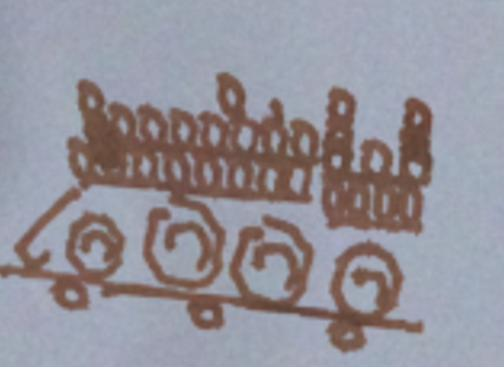

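Request:
{"name": "move", "arguments": {
  "target": [
    [0,0,0,0,0,0,1, 0,0,0,-0.02207,0,0.30971,-1],
    [0,0,0,0,0,0,1, 0,0,0,-0.01668,0,0.33164,-1],
    [0,0,0,0,0,0,1, 0,0,0.02114,-0.01668,0,0.33164,-1],
    [0,0,0,0,0,0,1, 0,0,0.03732,-0.01668,0,0.33164,-1]
  ],
  "speed": [0.8,0.07,0.3,0.06],
  "blend": [0.003,0.002,0.01,0],
  "cameras": []
}}

Request:
{"name": "move", "arguments": {
  "target": [
    [0,0,0,0,0,0,1, 0,0,0,0.00035,0,-0.00585,-1],
    [0,0,0,0,0,0,1, 0,0,0,0.00172,0,-0.00746,-1],
    [0,0,0,0,0,0,1, 0,0,0,-0.00146,0,-0.00746,-1],
    [0,0,0,0,0,0,1, 0,0,0,-0.00236,0,-0.0107,-1],
    [0,0,0,0,0,0,1, 0,0,0,-0.00455,0,-0.01385,-1],
    [0,0,0,0,0,0,1, 0,0,0,-0.00684,0,-0.01511,-1],
    [0,0,0,0,0,0,1, 0,0,0,-0.00684,0,-0.00549,-1],
    [0,0,0,0,0,0,1, 0,0,0,-0.00797,0,-0.00387,-1],
    [0,0,0,0,0,0,1, 0,0,0,-0.00478,0,-0.00387,-1],
    [0,0,0,0,0,0,1, 0,0,0,-0.00389,0,-0.00063,-1],
    [0,0,0,0,0,0,1, 0,0,0,-0.0017,0,0.00252,-1],
    [0,0,0,0,0,0,1, 0,0,0,0.00059,0,0.00378,-1],
    [0,0,0,0,0,0,1, 0,0,0.0003,0.00704,0,0.00592,-1]
  ],
  "speed": [0.08,0.05,0.15,0.06,0.06,0.06,0.1,0.05,0.15,0.06,0.06,0.06,0.08],
  "blend": [0.001,0,0.001,0.002,0.002,0.001,0.001,0,0.001,0.002,0.002,0.002,0],
  "cameras": []
}}

Request:
{"name": "move", "arguments": {
  "target": [
    [0,0,0,0,0,0,1, 0,0,0,0,0,-0.00962,-1],
    [0,0,0,0,0,0,1, 0,0,0,0.00113,0,-0.01124,-1],
    [0,0,0,0,0,0,1, 0,0,0,-0.00205,0,-0.01124,-1],
    [0,0,0,0,0,0,1, 0,0,0,-0.00295,0,-0.01448,-1],
    [0,0,0,0,0,0,1, 0,0,0,-0.00514,0,-0.01763,-1],
    [0,0,0,0,0,0,1, 0,0,0,-0.00742,0,-0.01888,-1],
    [0,0,0,0,0,0,1, 0,0,0,-0.00742,0,-0.00926,-1],
    [0,0,0,0,0,0,1, 0,0,0,-0.00856,0,-0.00764,-1],
    [0,0,0,0,0,0,1, 0,0,0,-0.00537,0,-0.00764,-1],
    [0,0,0,0,0,0,1, 0,0,0,-0.00448,0,-0.00441,-1],
    [0,0,0,0,0,0,1, 0,0,0,-0.00229,0,-0.00126,-1],
    [0,0,0,0,0,0,1, 0,0,0,0,0,0,-1],
    [0,0,0,0,0,0,1, 0,0,0.0003,0.00612,0,0.00146,-1]
  ],
  "speed": [0.08,0.05,0.15,0.06,0.06,0.06,0.1,0.05,0.15,0.06,0.06,0.06,0.08],
  "blend": [0.001,0,0.001,0.002,0.002,0.001,0.001,0,0.001,0.002,0.002,0.002,0],
  "cameras": []
}}

Request:
{"name": "move", "arguments": {
  "target": [
    [0,0,0,0,0,0,1, 0,0,0,0,0,-0.00962,-1],
    [0,0,0,0,0,0,1, 0,0,0,0.00113,0,-0.01124,-1],
    [0,0,0,0,0,0,1, 0,0,0,-0.00205,0,-0.01124,-1],
    [0,0,0,0,0,0,1, 0,0,0,-0.00295,0,-0.01448,-1],
    [0,0,0,0,0,0,1, 0,0,0,-0.00514,0,-0.01763,-1],
    [0,0,0,0,0,0,1, 0,0,0,-0.00742,0,-0.01888,-1],
    [0,0,0,0,0,0,1, 0,0,0,-0.00742,0,-0.00926,-1],
    [0,0,0,0,0,0,1, 0,0,0,-0.00856,0,-0.00764,-1],
    [0,0,0,0,0,0,1, 0,0,0,-0.00537,0,-0.00764,-1],
    [0,0,0,0,0,0,1, 0,0,0,-0.00448,0,-0.00441,-1],
    [0,0,0,0,0,0,1, 0,0,0,-0.00229,0,-0.00126,-1],
    [0,0,0,0,0,0,1, 0,0,0,0,0,0,-1],
    [0,0,0,0,0,0,1, 0,0,0.0003,0.00603,0,0.00129,-1]
  ],
  "speed": [0.08,0.05,0.15,0.06,0.06,0.06,0.1,0.05,0.15,0.06,0.06,0.06,0.08],
  "blend": [0.001,0,0.001,0.002,0.002,0.001,0.001,0,0.001,0.002,0.002,0.002,0],
  "cameras": []
}}

Request:
{"name": "move", "arguments": {
  "target": [
    [0,0,0,0,0,0,1, 0,0,0,0,0,-0.00962,-1],
    [0,0,0,0,0,0,1, 0,0,0,0.00113,0,-0.01124,-1],
    [0,0,0,0,0,0,1, 0,0,0,-0.00205,0,-0.01124,-1],
    [0,0,0,0,0,0,1, 0,0,0,-0.00295,0,-0.01448,-1],
    [0,0,0,0,0,0,1, 0,0,0,-0.00514,0,-0.01763,-1],
    [0,0,0,0,0,0,1, 0,0,0,-0.00742,0,-0.01888,-1],
    [0,0,0,0,0,0,1, 0,0,0,-0.00742,0,-0.00926,-1],
    [0,0,0,0,0,0,1, 0,0,0,-0.00856,0,-0.00764,-1],
    [0,0,0,0,0,0,1, 0,0,0,-0.00537,0,-0.00764,-1],
    [0,0,0,0,0,0,1, 0,0,0,-0.00448,0,-0.00441,-1],
    [0,0,0,0,0,0,1, 0,0,0,-0.00229,0,-0.00126,-1],
    [0,0,0,0,0,0,1, 0,0,0,0,0,0,-1],
    [0,0,0,0,0,0,1, 0,0,0.0003,0.0022,0,0.0003,-1]
  ],
  "speed": [0.08,0.05,0.15,0.06,0.06,0.06,0.1,0.05,0.15,0.06,0.06,0.06,0.06],
  "blend": [0.001,0,0.001,0.002,0.002,0.001,0.001,0,0.001,0.002,0.002,0.002,0],
  "cameras": []
}}

Request:
{"name": "move", "arguments": {
  "target": [
    [0,0,0,0,0,0,1, 0,0,-0.038,0,0,0,-1],
    [0,0,0,0,0,0,1, 0,0,-0.038,-0.06684,0,-0.05788,-1],
    [0,0,0,0,0,0,1, 0,0,-0.038,-0.06136,0,-0.03619,-1],
    [0,0,0,0,0,0,1, 0,0,-0.01799,-0.06136,0,-0.03619,-1],
    [0,0,0,0,0,0,1, 0,0,-0.00157,-0.06136,0,-0.03619,-1]
  ],
  "speed": [0.3,0.5,0.07,0.3,0.06],
  "blend": [0.01,0.003,0.002,0.01,0],
  "cameras": []
}}

Request:
{"name": "move", "arguments": {
  "target": [
    [0,0,0,0,0,0,1, 0,0,0,0.00035,0,-0.00585,-1],
    [0,0,0,0,0,0,1, 0,0,0,0.00125,0,-0.00647,-1],
    [0,0,0,0,0,0,1, 0,0,0,-0.00193,0,-0.00647,-1],
    [0,0,0,0,0,0,1, 0,0,0,-0.00456,0,-0.01079,-1],
    [0,0,0,0,0,0,1, 0,0,0,-0.01047,0,-0.01619,-1],
    [0,0,0,0,0,0,1, 0,0,0,-0.01516,0,-0.01862,-1],
    [0,0,0,0,0,0,1, 0,0,0,-0.01516,0,-0.00899,-1],
    [0,0,0,0,0,0,1, 0,0,0,-0.01582,0,-0.00836,-1],
    [0,0,0,0,0,0,1, 0,0,0,-0.01263,0,-0.00836,-1],
    [0,0,0,0,0,0,1, 0,0,0,-0.01001,0,-0.00405,-1],
    [0,0,0,0,0,0,1, 0,0,0,-0.0041,0,0.00135,-1],
    [0,0,0,0,0,0,1, 0,0,0,0.00059,0,0.00378,-1],
    [0,0,0,0,0,0,1, 0,0,0.0003,0.00342,0,0.01195,-1]
  ],
  "speed": [0.08,0.05,0.15,0.07,0.07,0.07,0.1,0.05,0.15,0.07,0.07,0.07,0.06],
  "blend": [0.001,0,0.001,0.002,0.002,0.001,0.001,0,0.001,0.002,0.002,0.002,0],
  "cameras": []
}}

Request:
{"name": "move", "arguments": {
  "target": [
    [0,0,0,0,0,0,1, 0,0,0,0,0,-0.00962,-1],
    [0,0,0,0,0,0,1, 0,0,0,0.00071,0,-0.01039,-1],
    [0,0,0,0,0,0,1, 0,0,0,-0.00247,0,-0.01039,-1],
    [0,0,0,0,0,0,1, 0,0,0,-0.00443,0,-0.01434,-1],
    [0,0,0,0,0,0,1, 0,0,0,-0.0089,0,-0.01897,-1],
    [0,0,0,0,0,0,1, 0,0,0,-0.01268,0,-0.02104,-1],
    [0,0,0,0,0,0,1, 0,0,0,-0.01268,0,-0.01142,-1],
    [0,0,0,0,0,0,1, 0,0,0,-0.01339,0,-0.01066,-1],
    [0,0,0,0,0,0,1, 0,0,0,-0.01021,0,-0.01066,-1],
    [0,0,0,0,0,0,1, 0,0,0,-0.00825,0,-0.0067,-1],
    [0,0,0,0,0,0,1, 0,0,0,-0.00378,0,-0.00207,-1],
    [0,0,0,0,0,0,1, 0,0,0,0,0,0,-1],
    [0,0,0,0,0,0,1, 0,0,0.0003,0.00407,0,0.00851,-1]
  ],
  "speed": [0.08,0.05,0.15,0.07,0.07,0.07,0.1,0.05,0.15,0.07,0.07,0.07,0.06],
  "blend": [0.001,0,0.001,0.002,0.002,0.001,0.001,0,0.001,0.002,0.002,0.002,0],
  "cameras": []
}}

Request:
{"name": "move", "arguments": {
  "target": [
    [0,0,0,0,0,0,1, 0,0,0,0,0,-0.00962,-1],
    [0,0,0,0,0,0,1, 0,0,0,0.00071,0,-0.01039,-1],
    [0,0,0,0,0,0,1, 0,0,0,-0.00247,0,-0.01039,-1],
    [0,0,0,0,0,0,1, 0,0,0,-0.00443,0,-0.01434,-1],
    [0,0,0,0,0,0,1, 0,0,0,-0.0089,0,-0.01897,-1],
    [0,0,0,0,0,0,1, 0,0,0,-0.01268,0,-0.02104,-1],
    [0,0,0,0,0,0,1, 0,0,0,-0.01268,0,-0.01142,-1],
    [0,0,0,0,0,0,1, 0,0,0,-0.01339,0,-0.01066,-1],
    [0,0,0,0,0,0,1, 0,0,0,-0.01021,0,-0.01066,-1],
    [0,0,0,0,0,0,1, 0,0,0,-0.00825,0,-0.0067,-1],
    [0,0,0,0,0,0,1, 0,0,0,-0.00378,0,-0.00207,-1],
    [0,0,0,0,0,0,1, 0,0,0,0,0,0,-1],
    [0,0,0,0,0,0,1, 0,0,0.0003,0.00387,0,0.0083,-1]
  ],
  "speed": [0.08,0.05,0.15,0.07,0.07,0.07,0.1,0.05,0.15,0.07,0.07,0.07,0.06],
  "blend": [0.001,0,0.001,0.002,0.002,0.001,0.001,0,0.001,0.002,0.002,0.002,0],
  "cameras": []
}}

Request:
{"name": "move", "arguments": {
  "target": [
    [0,0,0,0,0,0,1, 0,0,0,0,0,-0.00962,-1],
    [0,0,0,0,0,0,1, 0,0,0,0.00071,0,-0.01039,-1],
    [0,0,0,0,0,0,1, 0,0,0,-0.00247,0,-0.01039,-1],
    [0,0,0,0,0,0,1, 0,0,0,-0.00443,0,-0.01434,-1],
    [0,0,0,0,0,0,1, 0,0,0,-0.0089,0,-0.01897,-1],
    [0,0,0,0,0,0,1, 0,0,0,-0.01268,0,-0.02104,-1],
    [0,0,0,0,0,0,1, 0,0,0,-0.01268,0,-0.01142,-1],
    [0,0,0,0,0,0,1, 0,0,0,-0.01339,0,-0.01066,-1],
    [0,0,0,0,0,0,1, 0,0,0,-0.01021,0,-0.01066,-1],
    [0,0,0,0,0,0,1, 0,0,0,-0.00825,0,-0.0067,-1],
    [0,0,0,0,0,0,1, 0,0,0,-0.00378,0,-0.00207,-1],
    [0,0,0,0,0,0,1, 0,0,0,0,0,0,-1]
  ],
  "speed": [0.08,0.05,0.15,0.07,0.07,0.07,0.1,0.05,0.15,0.07,0.07,0.07],
  "blend": [0.001,0,0.001,0.002,0.002,0.001,0.001,0,0.001,0.002,0.002,0],
  "cameras": []
}}

Request:
{"name": "move", "arguments": {
  "target": [
    [0,0,0,0,0,0,1, 0,0,-0.038,0,0,0,-1],
    [0,0,0,0,0,0,1, 0,0,-0.038,0,0,-0.31,-1]
  ],
  "speed": [0.3,0.8],
  "blend": [0.01,0],
  "cameras": ["cam_above"]
}}

Request:
{"name": "zoom_image", "arguments": {
  "camera": "cam_above",
  "region": [206, 285, 326, 375]
}}

Scene clock: 627.83 s.
left_arm: end_effector_position=(+0.2117, +0.4780, +0.2709) grip_measured=+1.000 grip_effort_nm=0.00 end_effector_quat_wxyz=(+0.696, -0.193, +0.663, +0.198) | right_arm: end_effector_position=(+0.3211, +0.0653, +0.0861) grip_measured=-0.633 grip_effort_nm=-0.85 end_effector_quat_wxyz=(+0.708, -0.034, +0.704, +0.043)
Joint names: [wrist pitch, wrist roll, shoulder, wrist yaw, elbow, waist]
Joint positions: left_arm=[0 -0.006 0.265 -0.007 0.312 0.544 0.094] | right_arm=[1.286 0.001 2.382 1.095 1.11 1.22 0.017]
Joint torques (N m): left_arm=[1.58 0.11 0.1 0.07 5.78 0.42] | right_arm=[1.39 0.06 -8.4 0.06 5.78 0.35]
Heat: left arm: 41 °C; right arm: 44 °C.
Joint targets: left_arm=[0.000 0.001 0.249 0.000 0.300 0.550] | right_arm=[1.292 0.007 2.390 1.101 1.130 1.224]
grip_force (N): 50, 40
move: done
No camera images: "cameras" was empty.

Scene clock: 632.47 s.
left_arm: end_effector_position=(+0.2117, +0.4780, +0.2709) grip_measured=+1.000 grip_effort_nm=0.00 end_effector_quat_wxyz=(+0.696, -0.193, +0.663, +0.198) | right_arm: end_effector_position=(+0.3175, +0.0589, +0.0860) grip_measured=-0.633 grip_effort_nm=-0.85 end_effector_quat_wxyz=(+0.709, -0.018, +0.705, +0.028)
Joint names: [wrist pitch, wrist roll, shoulder, wrist yaw, elbow, waist]
Joint positions: left_arm=[0 -0.006 0.265 -0.007 0.312 0.544 0.094] | right_arm=[1.286 0.001 2.382 1.15 1.11 1.231 0.017]
Joint torques (N m): left_arm=[1.58 0.08 0.08 0.09 5.74 0.51] | right_arm=[1.37 0.06 -8.35 0.1 5.79 0.5]
Heat: left arm: 41 °C; right arm: 43 °C.
Joint targets: left_arm=[0.000 0.001 0.249 0.000 0.300 0.550] | right_arm=[1.292 0.007 2.391 1.160 1.130 1.237]
grip_force (N): 50, 40
move: done
No camera images: "cameras" was empty.

Scene clock: 637.10 s.
left_arm: end_effector_position=(+0.2117, +0.4780, +0.2709) grip_measured=+1.000 grip_effort_nm=0.00 end_effector_quat_wxyz=(+0.696, -0.193, +0.663, +0.198) | right_arm: end_effector_position=(+0.3165, +0.0506, +0.0858) grip_measured=-0.633 grip_effort_nm=-0.85 end_effector_quat_wxyz=(+0.709, +0.000, +0.705, +0.010)
Joint names: [wrist pitch, wrist roll, shoulder, wrist yaw, elbow, waist]
Joint positions: left_arm=[0 -0.006 0.265 -0.007 0.312 0.544 0.094] | right_arm=[1.286 0.001 2.382 1.203 1.11 1.234 0.017]
Joint torques (N m): left_arm=[1.59 0.13 0.17 0.03 5.79 0.47] | right_arm=[1.33 0.06 -8.27 0.08 5.76 0.51]
Heat: left arm: 41 °C; right arm: 43 °C.
Joint targets: left_arm=[0.000 0.001 0.249 0.000 0.300 0.550] | right_arm=[1.292 0.007 2.391 1.212 1.130 1.240]
grip_force (N): 50, 40
move: done
No camera images: "cameras" was empty.

Scene clock: 641.73 s.
left_arm: end_effector_position=(+0.2117, +0.4780, +0.2709) grip_measured=+1.000 grip_effort_nm=0.00 end_effector_quat_wxyz=(+0.696, -0.193, +0.663, +0.198) | right_arm: end_effector_position=(+0.3154, +0.0422, +0.0857) grip_measured=-0.633 grip_effort_nm=-0.85 end_effector_quat_wxyz=(+0.709, +0.017, +0.705, -0.007)
Joint names: [wrist pitch, wrist roll, shoulder, wrist yaw, elbow, waist]
Joint positions: left_arm=[0 -0.006 0.265 -0.007 0.312 0.544 0.094] | right_arm=[1.286 0.001 2.382 1.254 1.11 1.237 0.017]
Joint torques (N m): left_arm=[1.58 0.1 -0.01 0.01 5.76 0.44] | right_arm=[1.31 0.07 -8.2 0.08 5.74 0.53]
Heat: left arm: 41 °C; right arm: 42 °C.
Joint targets: left_arm=[0.000 0.001 0.249 0.000 0.300 0.550] | right_arm=[1.292 0.007 2.392 1.263 1.130 1.243]
grip_force (N): 50, 40
move: done
No camera images: "cameras" was empty.

Scene clock: 646.00 s.
left_arm: end_effector_position=(+0.2117, +0.4780, +0.2709) grip_measured=+1.000 grip_effort_nm=0.00 end_effector_quat_wxyz=(+0.696, -0.193, +0.663, +0.198) | right_arm: end_effector_position=(+0.3151, +0.0389, +0.0857) grip_measured=-0.633 grip_effort_nm=-0.85 end_effector_quat_wxyz=(+0.708, +0.023, +0.705, -0.013)
Joint names: [wrist pitch, wrist roll, shoulder, wrist yaw, elbow, waist]
Joint positions: left_arm=[0 -0.006 0.265 -0.007 0.312 0.544 0.094] | right_arm=[1.286 0.001 2.382 1.273 1.11 1.237 0.017]
Joint torques (N m): left_arm=[1.62 0.12 0.05 0.05 5.89 0.42] | right_arm=[1.3 0.06 -8.14 0.08 5.72 0.53]
Heat: left arm: 41 °C; right arm: 42 °C.
Joint targets: left_arm=[0.000 0.001 0.249 0.000 0.300 0.550] | right_arm=[1.292 0.007 2.393 1.282 1.130 1.244]
grip_force (N): 50, 40
move: done
No camera images: "cameras" was empty.

Scene clock: 649.23 s.
left_arm: end_effector_position=(+0.2117, +0.4780, +0.2709) grip_measured=+1.000 grip_effort_nm=0.00 end_effector_quat_wxyz=(+0.696, -0.193, +0.663, +0.198) | right_arm: end_effector_position=(+0.3318, +0.1042, +0.0874) grip_measured=-0.633 grip_effort_nm=-0.85 end_effector_quat_wxyz=(+0.697, -0.131, +0.691, +0.141)
Joint names: [wrist pitch, wrist roll, shoulder, wrist yaw, elbow, waist]
Joint positions: left_arm=[0 -0.006 0.265 -0.007 0.312 0.544 0.094] | right_arm=[1.286 0.001 2.381 0.756 1.11 1.159 0.017]
Joint torques (N m): left_arm=[1.55 0.14 0.17 0.05 5.68 0.57] | right_arm=[1.54 0.06 -8.51 0.06 6.04 0.35]
Heat: left arm: 41 °C; right arm: 42 °C.
Joint targets: left_arm=[0.000 0.001 0.249 0.000 0.300 0.550] | right_arm=[1.292 0.007 2.389 0.761 1.130 1.163]
grip_force (N): 50, 40
move: done
No camera images: "cameras" was empty.

Scene clock: 654.97 s.
left_arm: end_effector_position=(+0.2117, +0.4780, +0.2709) grip_measured=+1.000 grip_effort_nm=0.00 end_effector_quat_wxyz=(+0.696, -0.193, +0.663, +0.198) | right_arm: end_effector_position=(+0.3227, +0.1079, +0.0874) grip_measured=-0.633 grip_effort_nm=-0.85 end_effector_quat_wxyz=(+0.697, -0.130, +0.691, +0.140)
Joint names: [wrist pitch, wrist roll, shoulder, wrist yaw, elbow, waist]
Joint positions: left_arm=[0 -0.006 0.265 -0.007 0.312 0.544 0.094] | right_arm=[1.286 0.001 2.381 0.783 1.11 1.184 0.017]
Joint torques (N m): left_arm=[1.58 0.13 0.08 0.04 5.7 0.53] | right_arm=[1.53 0.06 -8.47 0.08 6 0.5]
Heat: left arm: 41 °C; right arm: 43 °C.
Joint targets: left_arm=[0.000 0.001 0.249 0.000 0.300 0.550] | right_arm=[1.292 0.007 2.390 0.791 1.130 1.190]
grip_force (N): 50, 40
move: done
No camera images: "cameras" was empty.

Scene clock: 660.13 s.
left_arm: end_effector_position=(+0.2117, +0.4780, +0.2709) grip_measured=+1.000 grip_effort_nm=0.00 end_effector_quat_wxyz=(+0.696, -0.193, +0.663, +0.198) | right_arm: end_effector_position=(+0.3167, +0.1081, +0.0873) grip_measured=-0.633 grip_effort_nm=-0.85 end_effector_quat_wxyz=(+0.698, -0.125, +0.692, +0.135)
Joint names: [wrist pitch, wrist roll, shoulder, wrist yaw, elbow, waist]
Joint positions: left_arm=[0 -0.006 0.265 -0.007 0.312 0.544 0.094] | right_arm=[1.286 0.001 2.381 0.817 1.11 1.202 0.017]
Joint torques (N m): left_arm=[1.58 0.09 0.05 0.03 5.83 0.42] | right_arm=[1.52 0.06 -8.42 0.08 5.98 0.54]
Heat: left arm: 41 °C; right arm: 43 °C.
Joint targets: left_arm=[0.000 0.001 0.249 0.000 0.300 0.550] | right_arm=[1.292 0.007 2.391 0.825 1.130 1.209]
grip_force (N): 50, 40
move: done
No camera images: "cameras" was empty.

Scene clock: 665.27 s.
left_arm: end_effector_position=(+0.2117, +0.4780, +0.2709) grip_measured=+1.000 grip_effort_nm=0.00 end_effector_quat_wxyz=(+0.696, -0.193, +0.663, +0.198) | right_arm: end_effector_position=(+0.3105, +0.1085, +0.0873) grip_measured=-0.633 grip_effort_nm=-0.85 end_effector_quat_wxyz=(+0.699, -0.120, +0.693, +0.130)
Joint names: [wrist pitch, wrist roll, shoulder, wrist yaw, elbow, waist]
Joint positions: left_arm=[0 -0.006 0.265 -0.007 0.312 0.544 0.094] | right_arm=[1.286 0.001 2.381 0.85 1.11 1.221 0.017]
Joint torques (N m): left_arm=[1.59 0.06 0.03 0.05 5.67 0.5] | right_arm=[1.5 0.06 -8.36 0.07 5.97 0.53]
Heat: left arm: 41 °C; right arm: 43 °C.
Joint targets: left_arm=[0.000 0.001 0.249 0.000 0.300 0.550] | right_arm=[1.292 0.007 2.391 0.858 1.130 1.227]
grip_force (N): 50, 40
move: done
No camera images: "cameras" was empty.

Scene clock: 669.93 s.
left_arm: end_effector_position=(+0.2117, +0.4780, +0.2709) grip_measured=+1.000 grip_effort_nm=0.00 end_effector_quat_wxyz=(+0.696, -0.193, +0.663, +0.198) | right_arm: end_effector_position=(+0.3102, +0.1089, +0.0873) grip_measured=-0.633 grip_effort_nm=-0.85 end_effector_quat_wxyz=(+0.699, -0.120, +0.693, +0.130)
Joint names: [wrist pitch, wrist roll, shoulder, wrist yaw, elbow, waist]
Joint positions: left_arm=[0 -0.006 0.265 -0.007 0.312 0.544 0.094] | right_arm=[1.286 0.001 2.381 0.849 1.11 1.221 0.017]
Joint torques (N m): left_arm=[1.56 0.1 0.06 0.05 5.72 0.54] | right_arm=[1.5 0.06 -8.34 0.08 5.97 0.5]
Heat: left arm: 41 °C; right arm: 43 °C.
Joint targets: left_arm=[0.000 0.001 0.249 0.000 0.300 0.550] | right_arm=[1.292 0.007 2.391 0.858 1.130 1.227]
grip_force (N): 50, 40
move: done
No camera images: "cameras" was empty.

Scene clock: 671.87 s.
left_arm: end_effector_position=(+0.2117, +0.4780, +0.2709) grip_measured=+1.000 grip_effort_nm=0.00 end_effector_quat_wxyz=(+0.696, -0.193, +0.663, +0.198) | right_arm: end_effector_position=(+0.5221, -0.1936, +0.1066) grip_measured=-0.633 grip_effort_nm=-0.85 end_effector_quat_wxyz=(+0.711, +0.133, +0.682, -0.109)
Joint names: [wrist pitch, wrist roll, shoulder, wrist yaw, elbow, waist]
Joint positions: left_arm=[0 -0.006 0.265 -0.007 0.312 0.544 0.094] | right_arm=[1.284 0.001 2.342 0.863 1.11 0.536 0.017]
Joint torques (N m): left_arm=[1.58 0.11 0.12 0.03 5.6 0.43] | right_arm=[1.51 0.07 -11.74 -0.07 6.13 0.13]
Heat: left arm: 41 °C; right arm: 43 °C.
Joint targets: left_arm=[0.000 0.001 0.249 0.000 0.300 0.550] | right_arm=[1.292 0.007 2.307 0.858 1.130 0.537]
grip_force (N): 50, 40
move: done
Images, in order (width x height): cam_above 672x504.

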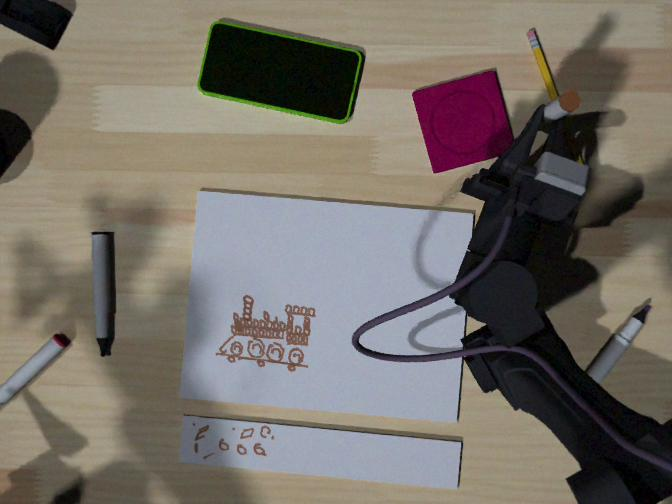

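Scaled by 4.200 from the camera's 672x504 image, which has a finer 960x720 frame.

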